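# Tie off lantern cord, then remove box beneath

## Task

Fasten the lantern's cord so that it keeps holding once the grippers release it, and only then move the box out from beneath the lantern. The lantern must end up still hanging from the peg, no lower than its starting height. It is fragile, so the task fails if it ever drops freely or sinks noticeably below where it started. Anything falling off the table, or set down off it and left there, also fails the task.

## Robot and tools

Robot: two arms, left_arm and right_arm, each with a parallel two-finger gripper and a wrist camera. The fingers point along the gripper's +z axis and close along its y axis. The reported hand point sits between the finger pads, about 1 cm behind the tips. Cameras: cam_low (fixed, on a stand behind the arms), cam_left_wrist and cam_right_wrist, each 672x504.

Frame: all positions, orientations and offsets use the scene frame. Its origin is at table-top height, halfway between the two nominal arm bases; +z is up, +x points out over the table, and left_arm is on the +y side (image left/right does not match arm names). Calibrated bases: left_arm at (+0.028, +0.269, 0) m, right_arm at (-0.026, -0.373, 0) m, both nearly unrotated. Reported hand poses may be off by a few centimetres, more at long reach.

The 14-number row: every motion argument is one flat list of 14 numbers covering both arms, even if only one moves: left_arm dx, dy, dz, rx, ry, rz, opening, then right_arm dx, dy, dz, rx, ry, rz, opening. All in [-1, 1]. dx, dy, dz are an offset (not a pose) along scene axes, measured from that arm's current Hand target; 1.0 equals 0.6 m. rx, ry, rz form one rotation vector offset about the Hand target's position; 1.0 equals 180 degrees. Opening is absolute, not an offset: +1 fully open (0.094 m), -1 closed. Sending all six pose numbers as 0 re-requests the current Hand target; a 0 in the opening slot commands a half-open gripper, so repeat the present opening to leave a gripper unchanged.

execute_actions(actions, cameras): actions is a list of actions; each action is a table of up to 15 rows (one per 1/30 s step), each row the 14 numbers above. A short table repeats its last row to fill 15 steps. Every row in an action is counted from the Hand target at that action's start, not from the previous row; the next action starts from the new Hand target, so repeating an offset moves further. An empty list returns state plus all camera images. cameras picks views by name, ["all"] or [] for none.

move(target, speed, blend, opening_speed, grip_force, blocking, cameras): drives each gripper in a straight line from its Hand target. target is one 14-number row or a list of up to 15 rows; every row is an offset from the same starting Hand targets, not chained. speed is path top speed in m/s (0.002 to 2.9, default 0.25; rotation up to twice that in rad/s), one value or one per target. blend (m) rounds corners in a list; 0 stops at each. opening_speed is the rate of opening change per second on the -1..+1 scale, at least 0.2; use it to close gently on fragile items. grip_force is newtons per finger pad, 10 to 50, one value or one per arm; it persists, and lower values close slowly. blocking=false returns after about 0.5 s while the move continues. Moves are capped at 10 s and do not avoid obstacles or the other arm. The result adds a move: line: done, off_target, moving, held, fault etc., plus limits such as paced (pose clipped) or held (steps withheld). done means at rest within 10 mm and 2 degrees; it says nothing about contact.

wait(seconds 0 to 10) lets time pass with commands held. stop brakes a running move. zoom_image(camera, region [x0, y0, x1, y1] pixels, top-left origin, at most 504 each side) enlarges part of the latest image of cam_low, cam_left_wrist or cam_right_wrist. read_manual gives licence text only. finished_scene(scene) ends the scene for good; the goal must then hold with no help from the robot.

Results: end_effector_position (m) and end_effector_quat_wxyz per arm; Hand target (the last commanded pose after clipping, base for the next offsets); Tool commands; grip_measured (finger opening on the command scale; reads a bit wide when empty, narrower than a hard part under full squeeze); Joint positions (last number is finger opening in m); Joint velocities (may read within noise); Joint torques (include arm weight, with offsets and noise; joints 1 to 3 wrap at ±28 N m). Grippers often rest a few cm short of target due to friction and weight; the next command, even zeros, asks again, or send the missing distance. Orientation commands are clipped to 40 degrees from the measured one per step. MOTOR HOT appears at 75 °C; at 90 °C the arm folds and idles for the rest of the scene. Holding loads, stretching out or pushing into something heats motors.

Avoid: letting the lantern drop or sag, dropping or throwing parts, fast impacts, hard presses on fixed or heavy things, any contact or squeeze between the two arms (including one gripper closing on the other's fingers), strain on wrist camera cables, and paths sweeping close by an arm's own base. Contact force grows with speed and with how far the target lies past the contact; to stop pressing, command a target back behind the gripper. To release, command an opening well above grip_measured. Loose objects may be nudged occasionally by outside pushes.

Each tool is called by a JSON object that holds its "api" and its "payload", one argument or row to a line.

## Session

{"api": "execute_actions", "payload": {
  "actions": []
}}

Scene clock: 0.00 s.
left_arm: end_effector_position=(+0.2382, +0.0778, +0.2390) grip_measured=+1.000 end_effector_quat_wxyz=(+0.563, -0.071, +0.823, +0.039) | right_arm: end_effector_position=(+0.1964, -0.1392, +0.2923) grip_measured=+1.000 end_effector_quat_wxyz=(+0.573, -0.082, +0.800, +0.157)
Joint positions: left_arm=[-1.335 1.351 1.103 -1.219 -1.197 -1.477 0.094] | right_arm=[1.235 0.966 0.882 -0.352 0.803 0.489 0.094]
Joint velocities: within noise
Joint torques (N m): no reading
Heat: left arm: 33 °C; right arm: 33 °C.
Hand target: left_arm +0.2387, +0.0808, +0.2438; +0.569, -0.069, +0.818, +0.045 | right_arm +0.1968, -0.1408, +0.3030; +0.580, -0.072, +0.794, +0.165
Tool commands: left_gripper/opening=+1.0 right_gripper/opening=+1.0

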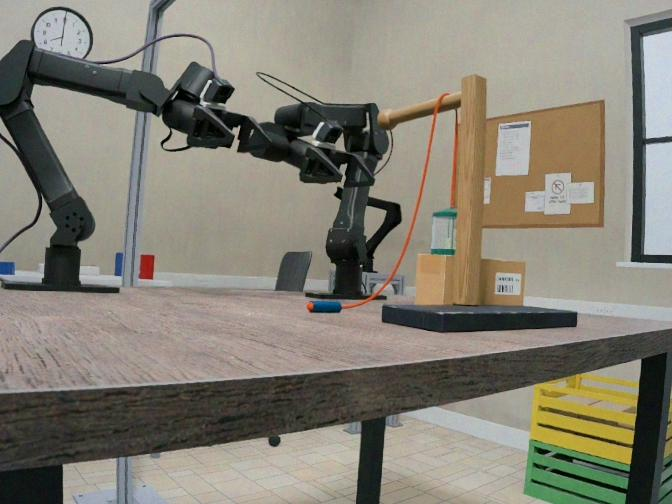

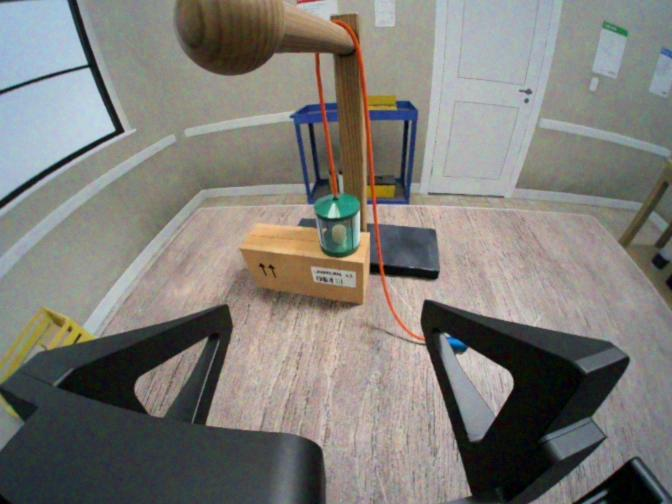

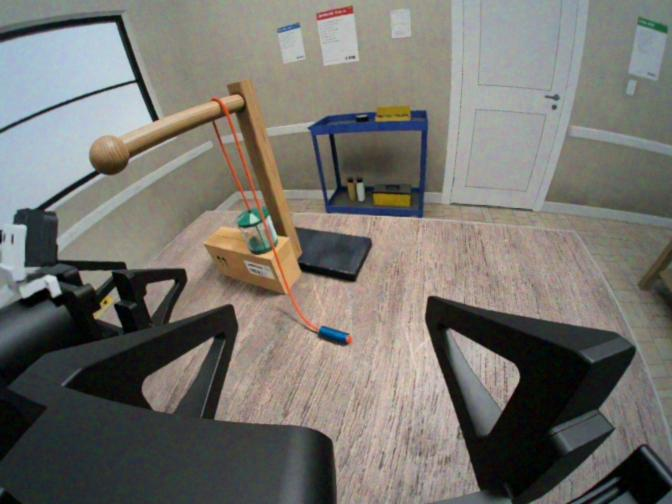

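{"api": "zoom_image", "payload": {
  "camera": "cam_left_wrist",
  "region": [160, 0, 480, 320]
}}

{"api": "zoom_image", "payload": {
  "camera": "cam_right_wrist",
  "region": [70, 60, 400, 360]
}}

{"api": "zoom_image", "payload": {
  "camera": "cam_low",
  "region": [290, 60, 590, 340]
}}

Scaled by 1.575 from the camera's 672x504 image, which has a finer 960x720 frame.

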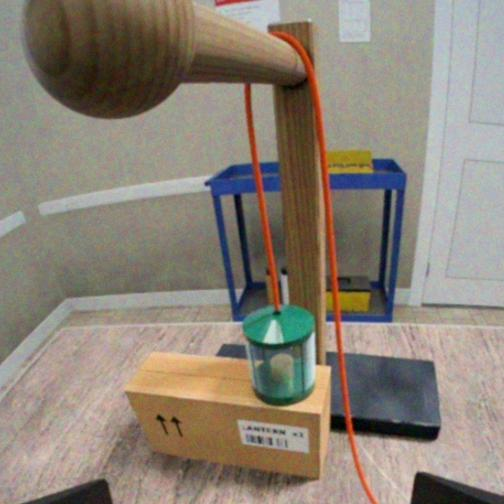

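Scaled by 1.527 from the camera's 672x504 image, which has a finer 960x720 frame.

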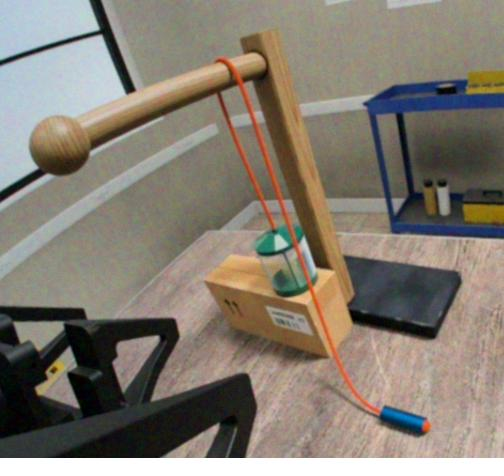

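Scaled by 1.680 from the camera's 672x504 image, which has a finer 960x720 frame.

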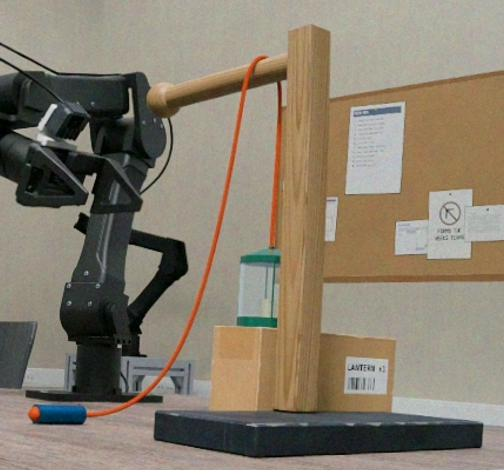

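{"api": "move", "payload": {
  "target": [
    [0.1522, 0.082, -0.1397, 0, 0, 0, 0.0, 0.12, 0.0, -0.15, -0.07, 0.023, 0.17, 0.2],
    [0.1855, 0.3653, -0.073, 0, 0, 0, 0.0, 0.2, 0.03, -0.27, -0.12, 0.039, 0.29, 0.2],
    [0.1855, 0.482, -0.0397, 0, 0, 0, 0.0, 0.2537, 0.053, -0.3833, -0.1446, 0.0468, 0.3502, 0.2]
  ],
  "speed": 0.15,
  "blend": [0.03, 0.03, 0],
  "opening_speed": 1.0,
  "cameras": ["all"]
}}

{"api": "zoom_image", "payload": {
  "camera": "cam_low",
  "region": [400, 180, 480, 260]
}}

Scene clock: 262.43 s.
left_arm: end_effector_position=(+0.3479, +0.3695, +0.2107) grip_measured=+0.001 end_effector_quat_wxyz=(+0.566, -0.075, +0.820, +0.046) | right_arm: end_effector_position=(+0.3435, -0.1120, +0.0633) grip_measured=+0.203 end_effector_quat_wxyz=(+0.314, -0.580, +0.704, +0.266)
Joint positions: left_arm=[0.469 0.886 0.555 -0.044 0.241 0.083 0.047] | right_arm=[0.368 1.931 1.186 -0.305 -0.702 -0.831 0.056]
Joint torques (N m): left_arm=[0.58 -0.49 10.65 1.68 0.24 0.13] | right_arm=[-0.49 -9.2 8.88 0.51 -0.53 -0.1]
Heat: left arm: 36 °C; right arm: 35 °C.
Hand target: left_arm +0.3500, +0.3700, +0.2201; +0.569, -0.069, +0.818, +0.045 | right_arm +0.3491, -0.1090, +0.0731; +0.324, -0.583, +0.694, +0.272
Off the commanded pose: left_arm 0.010 m, 1 deg | right_arm 0.012 m, 2 deg.
move: off_target (right_arm)

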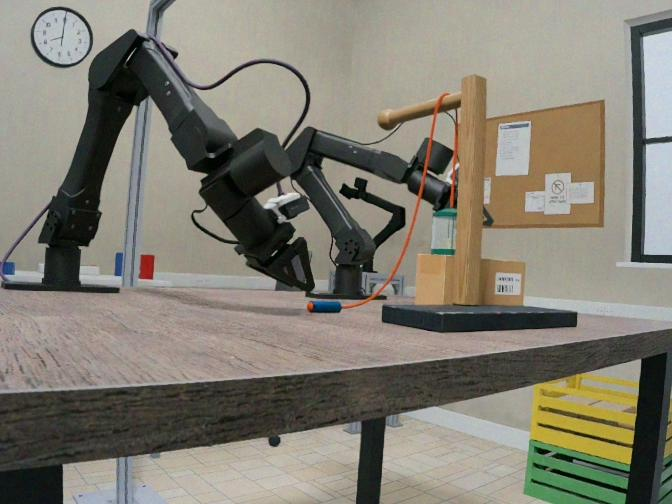

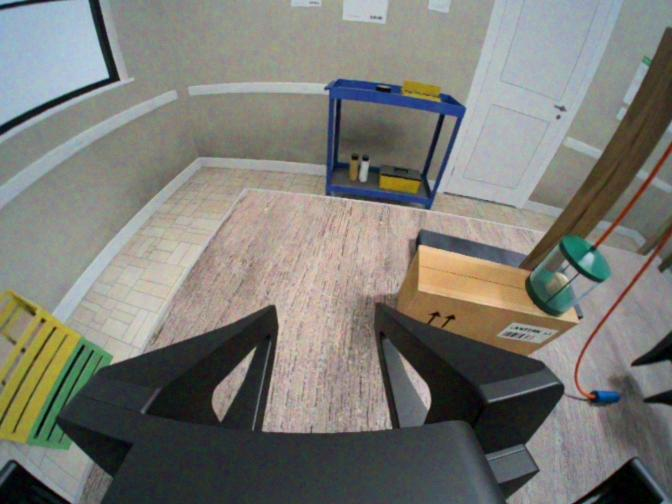

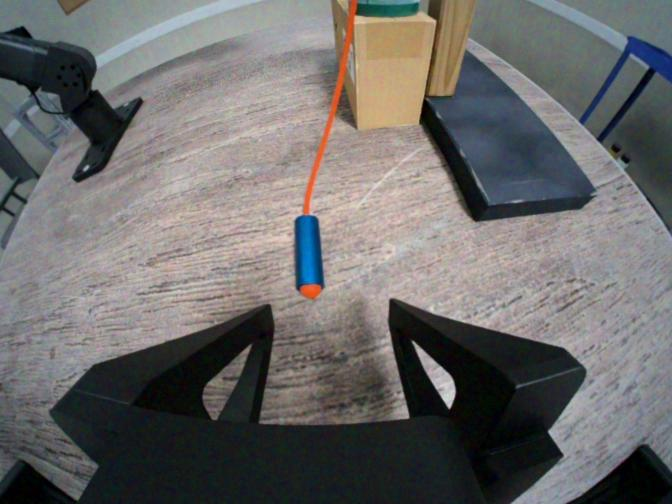

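Scaled by 6.300 from the camera's 672x504 image, which has a finer 960x720 frame.

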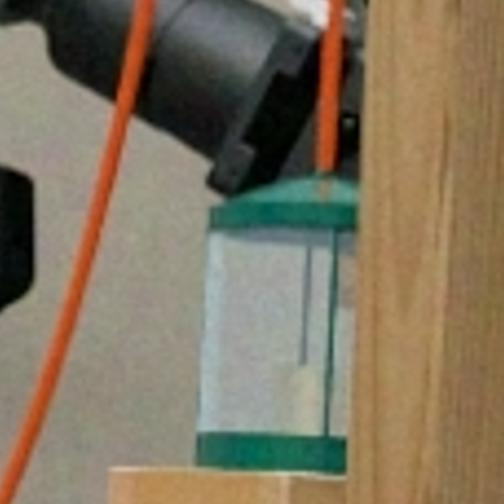

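{"api": "move", "payload": {
  "target": [0, 0, 0, 0, 0, 0, 0.0, -0.0053, 0.1067, -0.075, 0, 0, 0, 0.2],
  "speed": 0.08,
  "cameras": ["cam_right_wrist", "cam_low"]
}}

Scene clock: 295.93 s.
left_arm: end_effector_position=(+0.3479, +0.3694, +0.2107) grip_measured=+0.001 end_effector_quat_wxyz=(+0.566, -0.074, +0.820, +0.046) | right_arm: end_effector_position=(+0.3413, -0.0489, +0.0319) grip_measured=+0.202 end_effector_quat_wxyz=(+0.324, -0.586, +0.690, +0.274)
Joint positions: left_arm=[0.469 0.886 0.555 -0.044 0.242 0.084 0.047] | right_arm=[0.511 2.068 1.207 -0.076 -0.652 -0.691 0.056]
Joint torques (N m): left_arm=[0.61 -0.49 10.67 1.67 0.21 0.11] | right_arm=[0.4 -8.68 7.61 0.85 -0.16 0.14]
Heat: left arm: 38 °C; right arm: 37 °C.
Hand target: left_arm +0.3501, +0.3700, +0.2201; +0.570, -0.068, +0.818, +0.045 | right_arm +0.3460, -0.0449, +0.0281; +0.324, -0.583, +0.694, +0.272
Off the commanded pose: left_arm 0.010 m, 1 deg | right_arm 0.007 m, 1 deg.
move: done
Images, in order (width x height): cam_low 672x504, cam_right_wrist 672x504.

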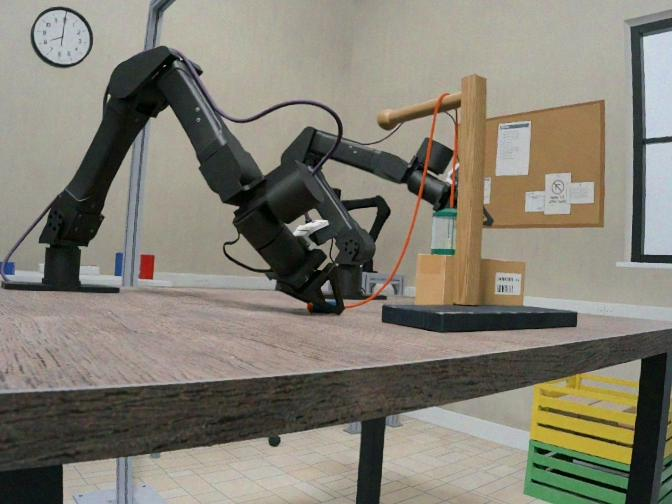

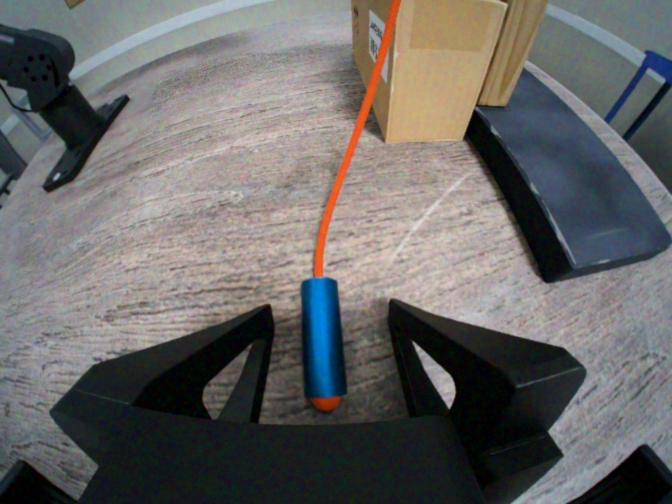

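{"api": "move", "payload": {
  "target": [
    [0, 0, 0, 0, 0, 0, 0.0, -0.006, 0.0, -0.0283, 0, 0, 0, 0.2],
    [0, 0, 0, 0, 0, 0, 0.0, -0.006, 0.0, -0.0283, 0, 0, 0, -0.9]
  ],
  "speed": 0.04,
  "grip_force": [45, 45],
  "opening_speed": 0.5,
  "cameras": ["cam_right_wrist"]
}}

Scene clock: 312.43 s.
left_arm: end_effector_position=(+0.3479, +0.3694, +0.2106) grip_measured=+0.001 end_effector_quat_wxyz=(+0.566, -0.074, +0.820, +0.046) | right_arm: end_effector_position=(+0.3531, -0.0422, +0.0310) grip_measured=-0.614 end_effector_quat_wxyz=(+0.351, -0.587, +0.680, +0.264)
Joint positions: left_arm=[0.469 0.886 0.555 -0.044 0.242 0.084 0.047] | right_arm=[0.515 2.094 1.207 0.016 -0.639 -0.683 0.018]
Joint torques (N m): left_arm=[0.62 -0.5 10.66 1.66 0.22 0.12] | right_arm=[0.44 -8.72 4.6 0.7 -0.24 0.13]
Heat: left arm: 39 °C; right arm: 35 °C.
Hand target: left_arm +0.3500, +0.3700, +0.2200; +0.569, -0.068, +0.818, +0.045 | right_arm +0.3423, -0.0448, +0.0112; +0.324, -0.583, +0.693, +0.272
Off the commanded pose: left_arm 0.010 m, 1 deg | right_arm 0.023 m, 4 deg.
grip_force (N): 45, 45
move: off_target (right_arm); target 2's new opening was sent with right_arm's hand 0.021 m and 3 deg from that target
Images, in order (width x height): cam_right_wrist 672x504.

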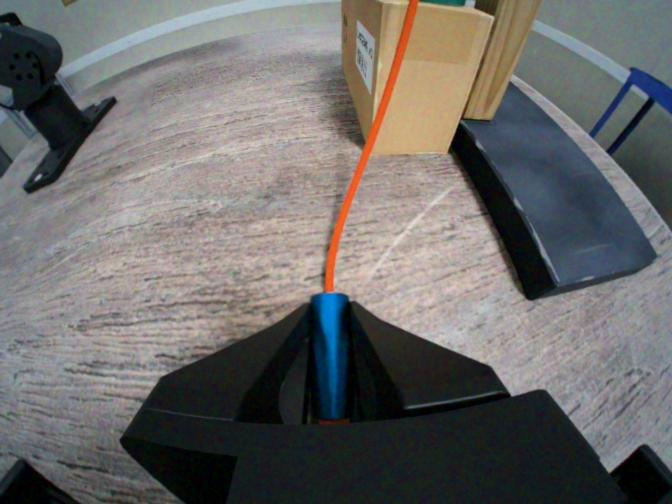

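{"api": "move", "payload": {
  "target": [
    [0, 0, 0, 0, 0, 0, 0.0, 0.005, 0.0, 0.0167, 0, 0, 0, -0.25],
    [0, 0, 0, 0, 0, 0, 0.0, 0.005, -0.0217, 0.0167, 0, 0, 0, -0.25],
    [0, 0, 0, 0, 0, 0, 0.0, 0.005, -0.0217, 0.0167, 0, 0, 0, -0.9]
  ],
  "speed": 0.04,
  "opening_speed": 0.6,
  "cameras": ["cam_right_wrist"]
}}

Scene clock: 335.93 s.
left_arm: end_effector_position=(+0.3479, +0.3694, +0.2106) grip_measured=+0.001 end_effector_quat_wxyz=(+0.566, -0.074, +0.820, +0.046) | right_arm: end_effector_position=(+0.3537, -0.0494, +0.0306) grip_measured=-0.614 end_effector_quat_wxyz=(+0.347, -0.585, +0.680, +0.272)
Joint positions: left_arm=[0.469 0.886 0.555 -0.044 0.242 0.084 0.047] | right_arm=[0.493 2.094 1.207 -0.005 -0.667 -0.698 0.018]
Joint torques (N m): left_arm=[0.59 -0.51 10.67 1.68 0.23 0.11] | right_arm=[-0.39 -11.08 4.66 0.4 -0.17 -0.04]
Heat: left arm: 39 °C; right arm: 34 °C.
Hand target: left_arm +0.3500, +0.3700, +0.2201; +0.570, -0.068, +0.818, +0.045 | right_arm +0.3453, -0.0579, +0.0212; +0.324, -0.583, +0.694, +0.272
Off the commanded pose: left_arm 0.010 m, 1 deg | right_arm 0.015 m, 3 deg.
grip_force (N): 45, 45
move: off_target (right_arm); target 3's new opening was sent with right_arm's hand 0.016 m and 3 deg from that target
Images, in order (width x height): cam_right_wrist 672x504.

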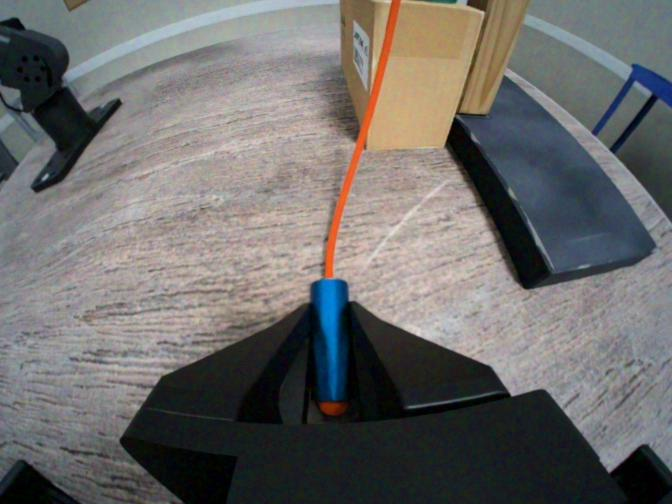

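{"api": "move", "payload": {
  "target": [
    [0, 0, 0, 0, 0, 0, 0.0, 0.0, 0.0, 0.08, 0, 0, 0, -0.9],
    [0, 0, 0, 0, 0, 0, 0.0, -0.0755, 0.0298, 0.298, 0.1246, -0.0648, -0.1911, -0.9]
  ],
  "speed": 0.12,
  "blend": [0.02, 0],
  "cameras": ["all"]
}}

Scene clock: 370.20 s.
left_arm: end_effector_position=(+0.3479, +0.3694, +0.2106) grip_measured=+0.001 end_effector_quat_wxyz=(+0.566, -0.074, +0.820, +0.046) | right_arm: end_effector_position=(+0.3005, -0.0412, +0.1752) grip_measured=-0.614 end_effector_quat_wxyz=(+0.534, -0.318, +0.752, +0.219)
Joint positions: left_arm=[0.469 0.886 0.555 -0.044 0.242 0.084 0.047] | right_arm=[0.807 1.532 0.78 0.412 0.003 -0.01 0.018]
Joint torques (N m): left_arm=[0.59 -0.53 10.65 1.67 0.21 0.11] | right_arm=[0.35 -9.46 6.63 1.75 0.05 0.15]
Heat: left arm: 39 °C; right arm: 34 °C.
Hand target: left_arm +0.3501, +0.3700, +0.2201; +0.570, -0.068, +0.818, +0.045 | right_arm +0.2999, -0.0400, +0.1999; +0.562, -0.305, +0.733, +0.233
Off the commanded pose: left_arm 0.010 m, 1 deg | right_arm 0.025 m, 4 deg.
grip_force (N): 45, 45
move: off_target (right_arm)

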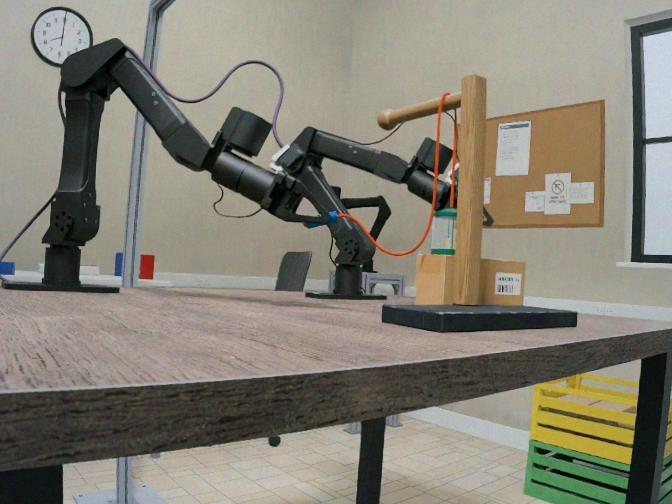

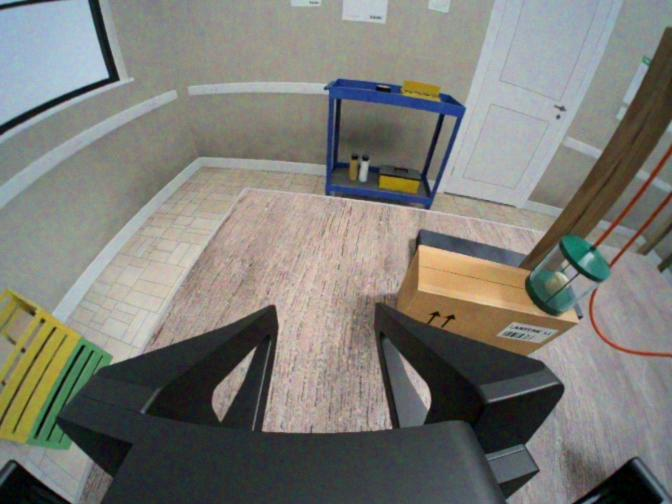

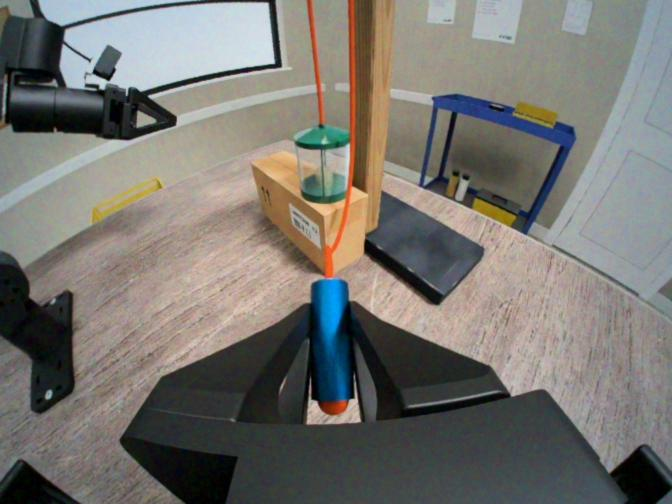

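{"api": "move", "payload": {
  "target": [0, 0, 0, 0, 0, 0, 0.0, -0.0667, -0.0333, 0.3, 0, 0, 0, -0.9],
  "speed": 0.15,
  "cameras": ["all"]
}}

Scene clock: 449.13 s.
left_arm: end_effector_position=(+0.3479, +0.3694, +0.2105) grip_measured=+0.001 end_effector_quat_wxyz=(+0.566, -0.074, +0.820, +0.045) | right_arm: end_effector_position=(+0.2640, -0.0575, +0.3541) grip_measured=-0.614 end_effector_quat_wxyz=(+0.541, -0.317, +0.747, +0.221)
Joint positions: left_arm=[0.469 0.886 0.555 -0.044 0.242 0.084 0.047] | right_arm=[0.865 1.289 1.294 -0.327 0.059 0.006 0.018]
Joint torques (N m): left_arm=[0.61 -0.49 10.69 1.67 0.22 0.11] | right_arm=[0.42 -6.69 10.28 1.37 0.07 0.13]
Heat: left arm: 41 °C; right arm: 35 °C.
Hand target: left_arm +0.3500, +0.3700, +0.2201; +0.570, -0.068, +0.818, +0.045 | right_arm +0.2600, -0.0600, +0.3800; +0.562, -0.305, +0.733, +0.233
Off the commanded pose: left_arm 0.010 m, 1 deg | right_arm 0.026 m, 3 deg.
grip_force (N): 45, 45
move: off_target (right_arm)

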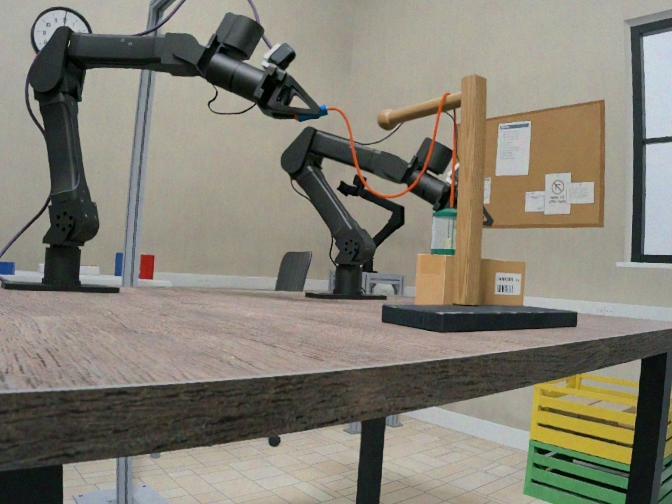

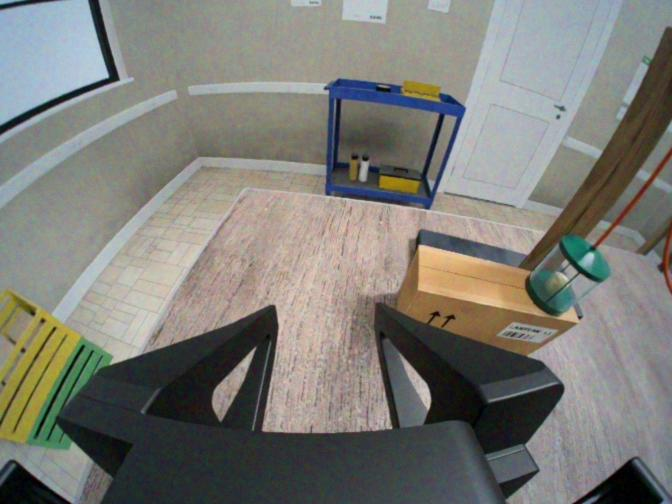

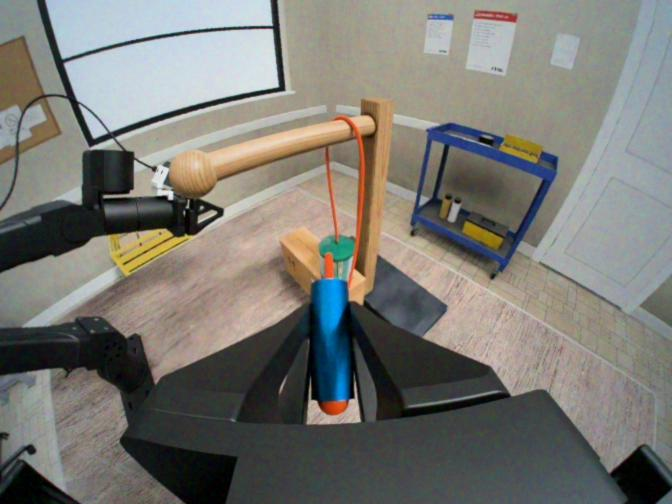

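{"api": "move", "payload": {
  "target": [
    [0, 0, 0, 0, 0, 0, 0.0, 0.0833, 0.1333, -0.45, -0.0542, 0.1314, -0.2467, -0.9],
    [0, 0, 0, 0, 0, 0, 0.0, 0.0833, 0.1333, -0.575, -0.0542, 0.1314, -0.2467, -0.9]
  ],
  "speed": [0.15, 0.04],
  "blend": [0.01, 0],
  "cameras": ["cam_right_wrist", "cam_left_wrist"]
}}

Scene clock: 499.27 s.
left_arm: end_effector_position=(+0.3479, +0.3694, +0.2105) grip_measured=+0.001 end_effector_quat_wxyz=(+0.566, -0.074, +0.820, +0.045) | right_arm: end_effector_position=(+0.3086, +0.0179, +0.0359) grip_measured=-0.614 end_effector_quat_wxyz=(+0.411, -0.008, +0.912, -0.003)
Joint positions: left_arm=[0.469 0.886 0.555 -0.044 0.242 0.084 0.047] | right_arm=[1.111 2.223 1.527 -0.397 0.729 0.892 0.018]
Joint torques (N m): left_arm=[0.61 -0.49 10.61 1.66 0.22 0.1] | right_arm=[0.42 -11.25 5.87 0.82 0.5 0.14]
Heat: left arm: 41 °C; right arm: 37 °C.
Hand target: left_arm +0.3500, +0.3700, +0.2201; +0.570, -0.068, +0.818, +0.045 | right_arm +0.3099, +0.0201, +0.0350; +0.422, +0.000, +0.906, +0.000
Off the commanded pose: left_arm 0.010 m, 1 deg | right_arm 0.003 m, 2 deg.
grip_force (N): 45, 45
move: done
Images, in order (width x height): cam_left_wrist 672x504, cam_right_wrist 672x504.

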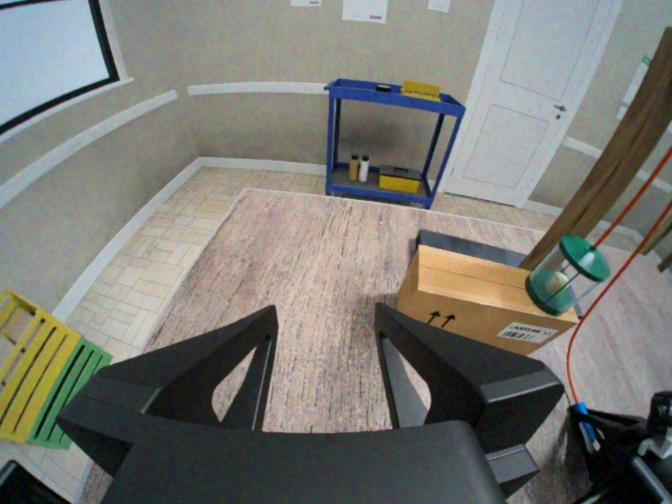

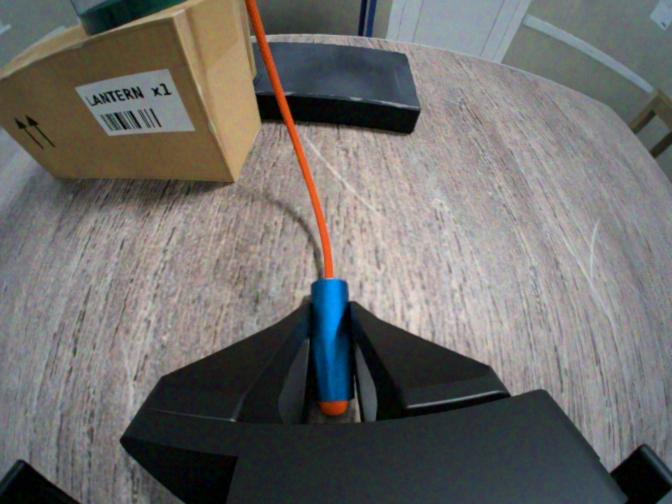

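{"api": "move", "payload": {
  "target": [
    [0, 0, 0, 0, 0, 0, 0.0, 0, 0, -0.0183, 0, 0, 0, -0.9],
    [0, 0, 0, 0, 0, 0, 0.0, 0, 0, -0.0183, 0, 0, 0, -0.1],
    [0, 0, 0, 0, 0, 0, 0.0, -0.125, -0.0333, 0.1, 0, 0, 0, -0.1],
    [-0.033, -0.283, -0.1, -0.004, 0.05, -0.025, 0.0, -0.18, -0.4, 0.3583, 0, 0, 0, -0.1],
    [-0.15, -0.5333, -0.1833, -0.0077, 0.1083, -0.0511, 0.0, -0.18, -0.4, 0.3583, 0, 0, 0, -0.1]
  ],
  "speed": [0.04, 0.04, 0.1, 0.18, 0.18],
  "blend": [0, 0, 0.02, 0.03, 0],
  "cameras": ["all"]
}}

Scene clock: 543.17 s.
left_arm: end_effector_position=(+0.2578, +0.0493, +0.1054) grip_measured=+0.001 end_effector_quat_wxyz=(+0.417, +0.001, +0.909, -0.014) | right_arm: end_effector_position=(+0.2011, -0.2166, +0.2382) grip_measured=-0.102 end_effector_quat_wxyz=(+0.414, -0.005, +0.910, -0.005)
Joint positions: left_arm=[-1.127 1.374 0.763 -0.502 -0.757 -0.98 0.047] | right_arm=[1.054 1.112 1.122 -1.061 0.71 0.831 0.042]
Joint torques (N m): left_arm=[-0.46 -2.52 9.02 0.69 -0.56 -0.1] | right_arm=[-0.44 -3.69 8.88 0.51 0.35 -0.05]
Heat: left arm: 41 °C; right arm: 34 °C.
Hand target: left_arm +0.2600, +0.0500, +0.1101; +0.424, -0.001, +0.906, +0.000 | right_arm +0.2019, -0.2200, +0.2500; +0.422, +0.000, +0.906, +0.000
Off the commanded pose: left_arm 0.005 m, 2 deg | right_arm 0.012 m, 1 deg.
grip_force (N): 45, 45
move: off_target (right_arm)

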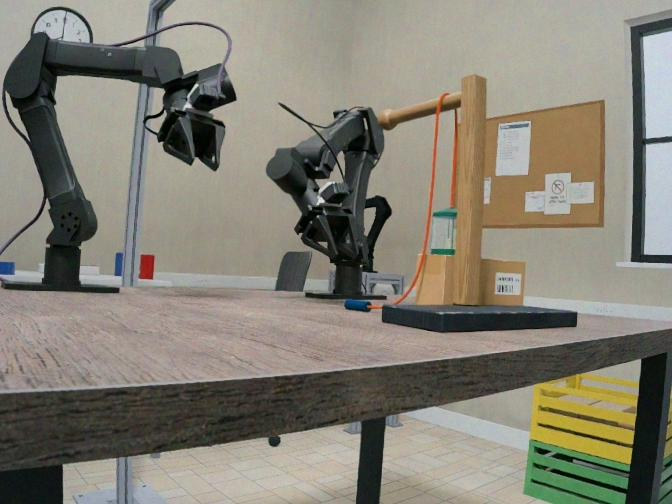

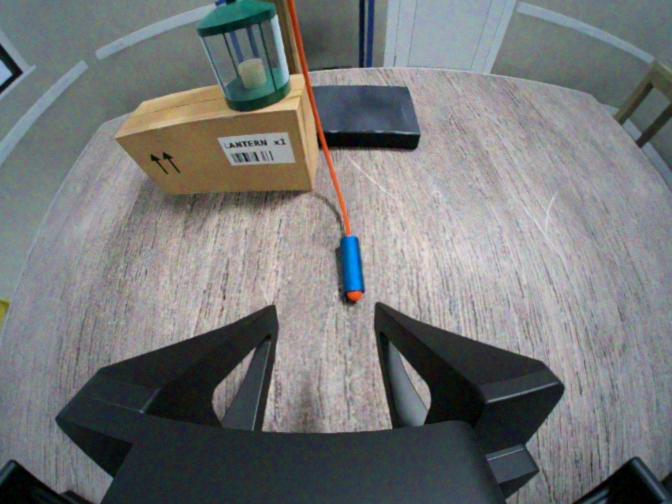

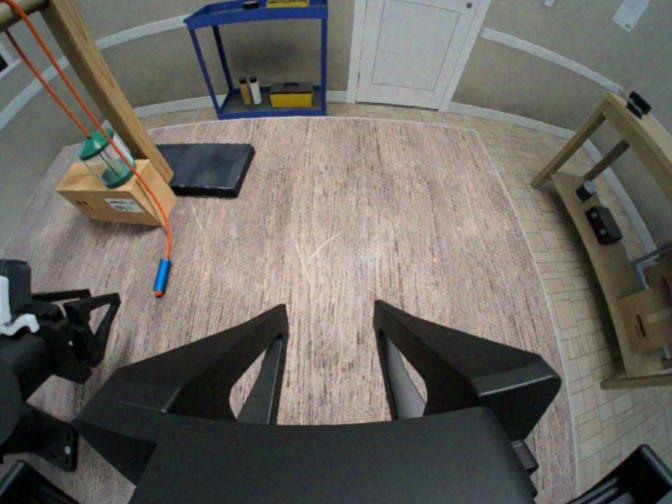

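{"api": "move", "payload": {
  "target": [
    [0.05, -0.0367, -0.06, 0, 0, 0, 0.0, 0, 0, 0, 0, 0, 0, -0.1],
    [0.1117, -0.0367, -0.146, 0, 0, 0, 0.0, 0, 0, 0, 0, 0, 0, -0.1],
    [0.1117, -0.0367, -0.146, 0, 0, 0, -0.9, 0, 0, 0, 0, 0, 0, -0.1]
  ],
  "speed": [0.1, 0.06, 0.05],
  "blend": [0.01, 0, 0],
  "opening_speed": 0.6,
  "cameras": ["cam_left_wrist"]
}}

Scene clock: 580.97 s.
left_arm: end_effector_position=(+0.3289, +0.0197, +0.0342) grip_measured=-0.695 end_effector_quat_wxyz=(+0.433, -0.008, +0.901, -0.018) | right_arm: end_effector_position=(+0.2011, -0.2166, +0.2382) grip_measured=-0.102 end_effector_quat_wxyz=(+0.414, -0.005, +0.910, -0.005)
Joint positions: left_arm=[-0.955 1.757 0.756 0.052 -0.694 -0.78 0.014] | right_arm=[1.054 1.112 1.122 -1.061 0.71 0.831 0.042]
Joint torques (N m): left_arm=[0.58 -4.56 4.92 1.16 -0.29 0.07] | right_arm=[-0.44 -3.67 8.88 0.51 0.35 -0.05]
Heat: left arm: 40 °C; right arm: 35 °C.
Hand target: left_arm +0.3271, +0.0281, +0.0225; +0.424, -0.001, +0.906, +0.000 | right_arm +0.2019, -0.2200, +0.2500; +0.422, +0.000, +0.906, +0.000
Off the commanded pose: left_arm 0.014 m, 3 deg | right_arm 0.012 m, 1 deg.
grip_force (N): 45, 45
move: off_target (left_arm, right_arm); target 3's new opening was sent with left_arm's hand 0.014 m and 3 deg from that target
Images, in order (width x height): cam_left_wrist 672x504.

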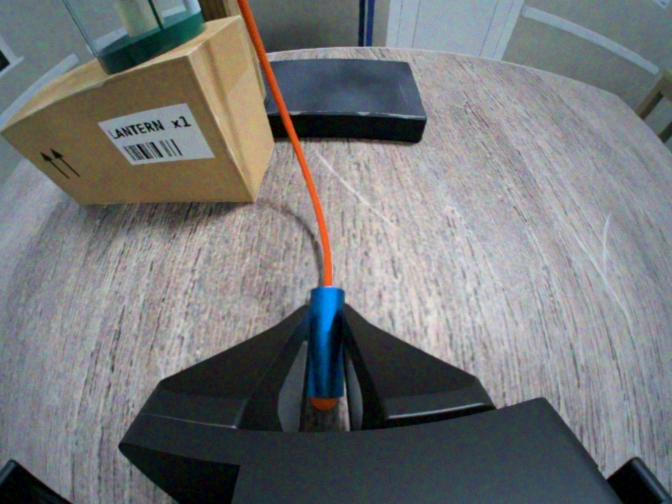

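{"api": "move", "payload": {
  "target": [
    [0.0, 0.0, 0.07, 0, 0, 0, -0.9, 0, 0, 0, 0, 0, 0, -0.1],
    [-0.045, -0.0133, 0.5125, 0, -0.1667, 0, -0.9, 0, 0, 0, 0, 0, 0, -0.1]
  ],
  "speed": 0.13,
  "blend": [0.02, 0],
  "cameras": ["all"]
}}

Scene clock: 612.13 s.
left_arm: end_effector_position=(+0.3027, +0.0142, +0.3109) grip_measured=-0.696 end_effector_quat_wxyz=(+0.631, +0.016, +0.775, +0.007) | right_arm: end_effector_position=(+0.2011, -0.2166, +0.2382) grip_measured=-0.102 end_effector_quat_wxyz=(+0.414, -0.005, +0.910, -0.005)
Joint positions: left_arm=[-1.166 1.334 1.121 -0.301 -1.145 -0.442 0.014] | right_arm=[1.054 1.112 1.122 -1.061 0.71 0.831 0.042]
Joint torques (N m): left_arm=[-0.66 -5.63 9.35 1.46 -0.5 0.01] | right_arm=[-0.46 -3.69 8.88 0.52 0.35 -0.05]
Heat: left arm: 39 °C; right arm: 35 °C.
Hand target: left_arm +0.3001, +0.0201, +0.3300; +0.644, -0.001, +0.765, +0.000 | right_arm +0.2019, -0.2200, +0.2500; +0.422, +0.000, +0.906, +0.000
Off the commanded pose: left_arm 0.020 m, 3 deg | right_arm 0.012 m, 1 deg.
grip_force (N): 45, 45
move: off_target (left_arm, right_arm)

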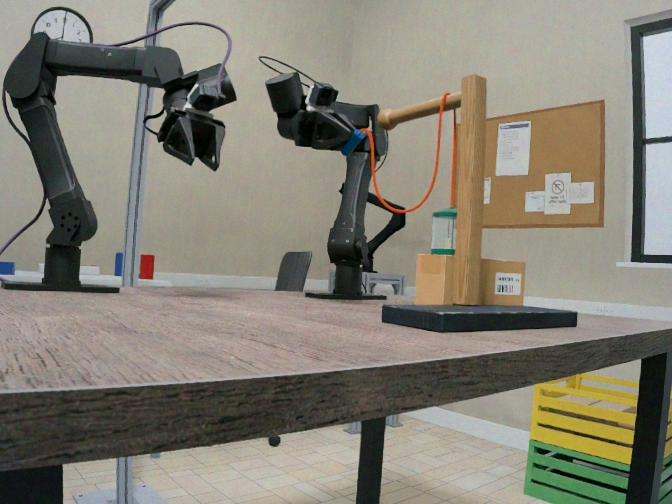

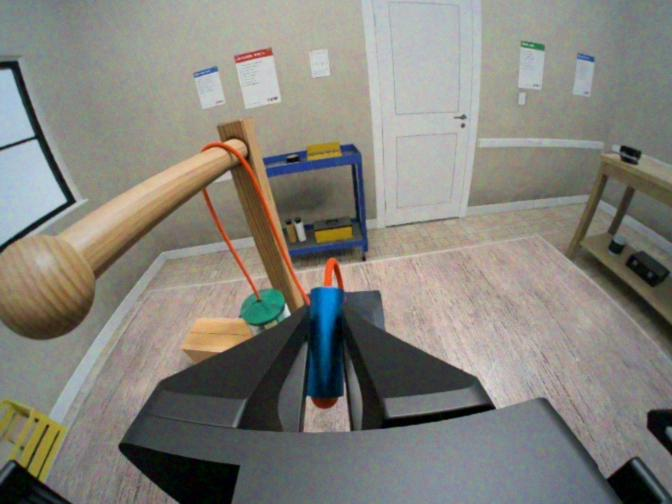

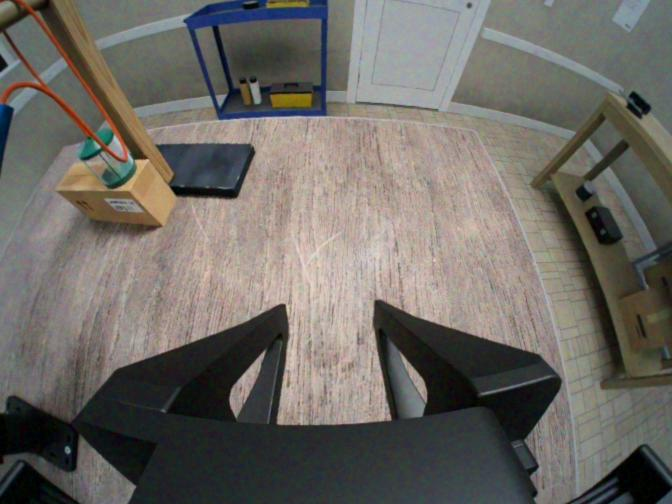

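{"api": "move", "payload": {
  "target": [
    [0.0583, -0.0333, -0.1833, 0, 0, 0, -0.9, 0.083, -0.2, -0.05, 0, 0, 0, -0.1],
    [0.0333, 0.1833, -0.2417, 0, 0, 0, -0.9, 0.083, -0.2, -0.05, 0, 0, 0, -0.1],
    [0.05, 0.3417, -0.1583, 0, 0, 0, -0.9, 0.083, -0.2, -0.05, 0, 0, 0, -0.1],
    [0.0583, 0.3833, 0.05, 0, 0, 0, -0.9, 0.083, -0.2, -0.05, 0, 0, 0, -0.1],
    [0.075, 0.3333, 0.2083, 0, 0, 0, -0.9, 0.083, -0.2, -0.05, 0, 0, 0, -0.1],
    [0.0917, 0.1917, 0.2583, 0, 0, 0, -0.9, 0.083, -0.2, -0.05, 0, 0, 0, -0.1],
    [0.1, 0.0167, 0.1833, 0, 0, 0, -0.9, 0.083, -0.2, -0.05, 0, 0, 0, -0.1],
    [0.1, -0.1167, 0.0167, 0, 0, 0, -0.9, 0.083, -0.2, -0.05, 0, 0, 0, -0.1],
    [0.1, -0.1, -0.2167, 0, 0, 0, -0.9, 0.083, -0.2, -0.05, 0, 0, 0, -0.1]
  ],
  "speed": 0.18,
  "blend": [0.03, 0.04, 0.04, 0.04, 0.04, 0.04, 0.04, 0.04, 0],
  "cameras": ["all"]
}}

Scene clock: 668.57 s.
left_arm: end_effector_position=(+0.3594, -0.0448, +0.2084) grip_measured=-0.696 end_effector_quat_wxyz=(+0.644, -0.002, +0.765, -0.018) | right_arm: end_effector_position=(+0.2486, -0.3403, +0.2133) grip_measured=-0.102 end_effector_quat_wxyz=(+0.406, +0.009, +0.914, -0.001)
Joint positions: left_arm=[-1.073 1.707 0.986 0.367 -1.06 -0.344 0.014] | right_arm=[0.249 0.869 0.877 -0.76 0.182 0.174 0.042]
Joint torques (N m): left_arm=[0.12 -5.46 6.15 1.57 -0.35 0.09] | right_arm=[-0.51 -2.09 6.8 1.32 -0.01 -0.22]
Heat: left arm: 41 °C; right arm: 35 °C.
Hand target: left_arm +0.3601, -0.0400, +0.1999; +0.644, -0.001, +0.765, +0.000 | right_arm +0.2518, -0.3399, +0.2200; +0.422, +0.000, +0.906, +0.000
Off the commanded pose: left_arm 0.010 m, 2 deg | right_arm 0.007 m, 2 deg.
grip_force (N): 45, 45
move: done

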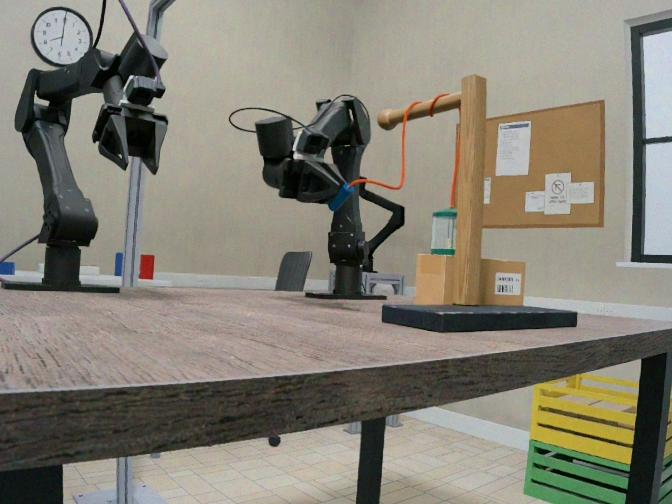

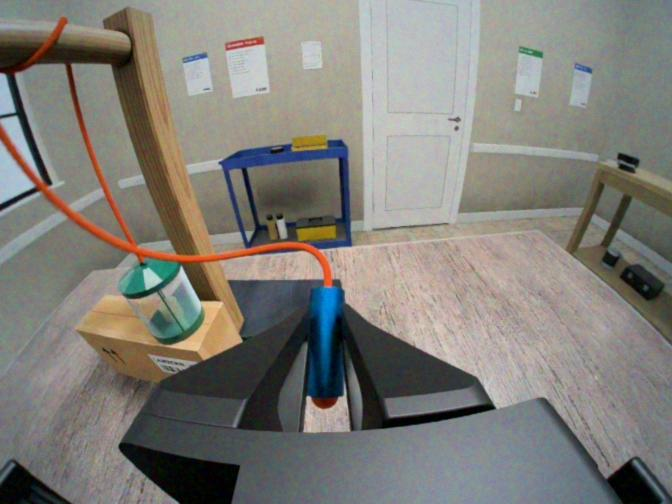

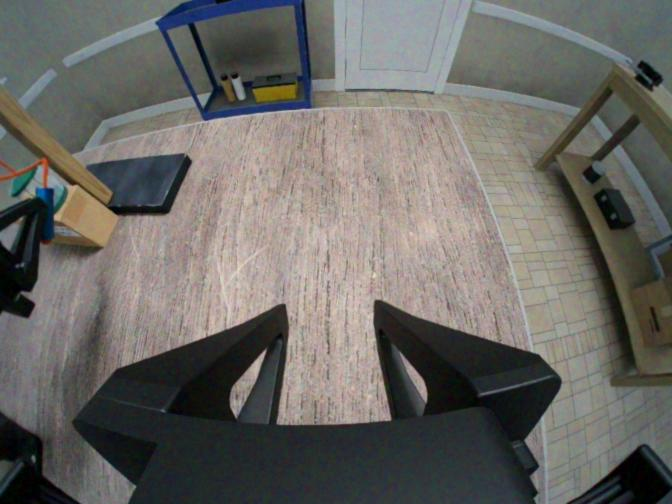

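{"api": "move", "payload": {
  "target": [
    [0.0833, -0.0667, 0.1333, 0, 0, 0, -0.9, 0, 0, 0, 0, 0, 0, -0.1],
    [0.0833, -0.1, -0.1167, 0, 0, 0, -0.9, 0, 0, 0, 0, 0, 0, -0.1],
    [0.075, -0.125, -0.1917, 0, 0, 0, -0.9, 0, 0, 0, 0, 0, 0, -0.1]
  ],
  "speed": [0.15, 0.12, 0.06],
  "blend": [0.02, 0.02, 0],
  "cameras": ["cam_low", "cam_left_wrist"]
}}

{"api": "zoom_image", "payload": {
  "camera": "cam_low",
  "region": [370, 60, 520, 270]
}}

Scene clock: 692.40 s.
left_arm: end_effector_position=(+0.4125, -0.0975, +0.1144) grip_measured=-0.696 end_effector_quat_wxyz=(+0.662, -0.046, +0.748, +0.001) | right_arm: end_effector_position=(+0.2486, -0.3403, +0.2133) grip_measured=-0.102 end_effector_quat_wxyz=(+0.406, +0.009, +0.914, -0.001)
Joint positions: left_arm=[-1.035 2.217 1.222 0.707 -1.12 -0.32 0.014] | right_arm=[0.249 0.869 0.877 -0.76 0.182 0.174 0.042]
Joint torques (N m): left_arm=[-1.87 -6.54 6.35 1.19 0.33 -0.06] | right_arm=[-0.5 -2.09 6.8 1.32 -0.02 -0.22]
Heat: left arm: 39 °C; right arm: 35 °C.
Hand target: left_arm +0.4051, -0.1149, +0.0850; +0.644, -0.002, +0.765, +0.000 | right_arm +0.2518, -0.3399, +0.2200; +0.422, +0.000, +0.906, +0.000
Off the commanded pose: left_arm 0.035 m, 6 deg | right_arm 0.007 m, 2 deg.
grip_force (N): 45, 45
move: off_target (left_arm)
Images, in order (width x height): cam_low 672x504, cam_left_wrist 672x504.

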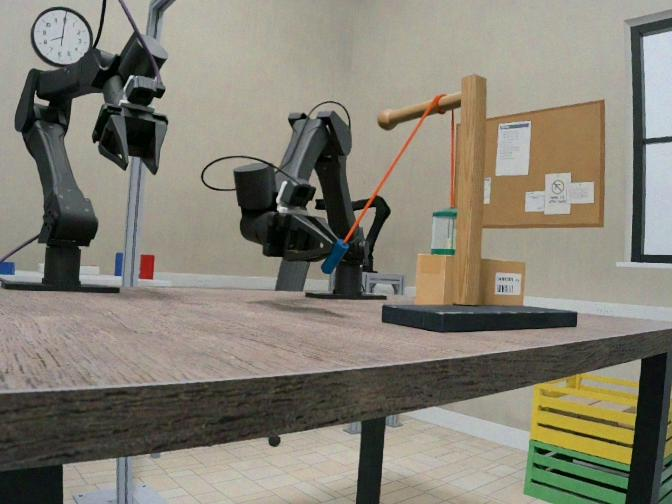

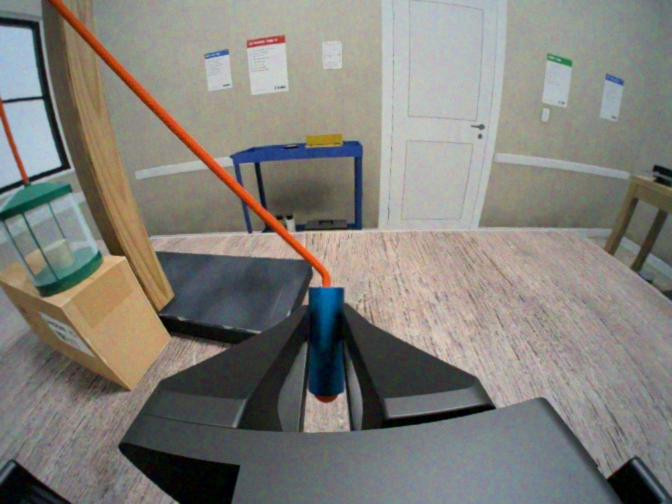

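Scaled by 2.400 from the camera's 672x504 image, which has a finer 960x720 frame.

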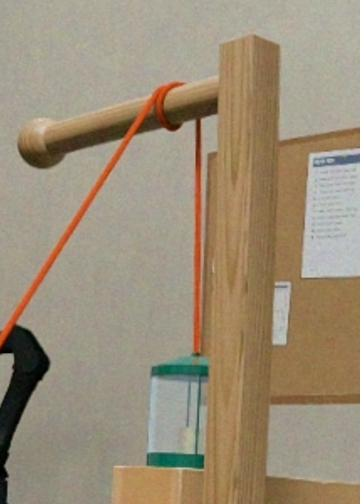

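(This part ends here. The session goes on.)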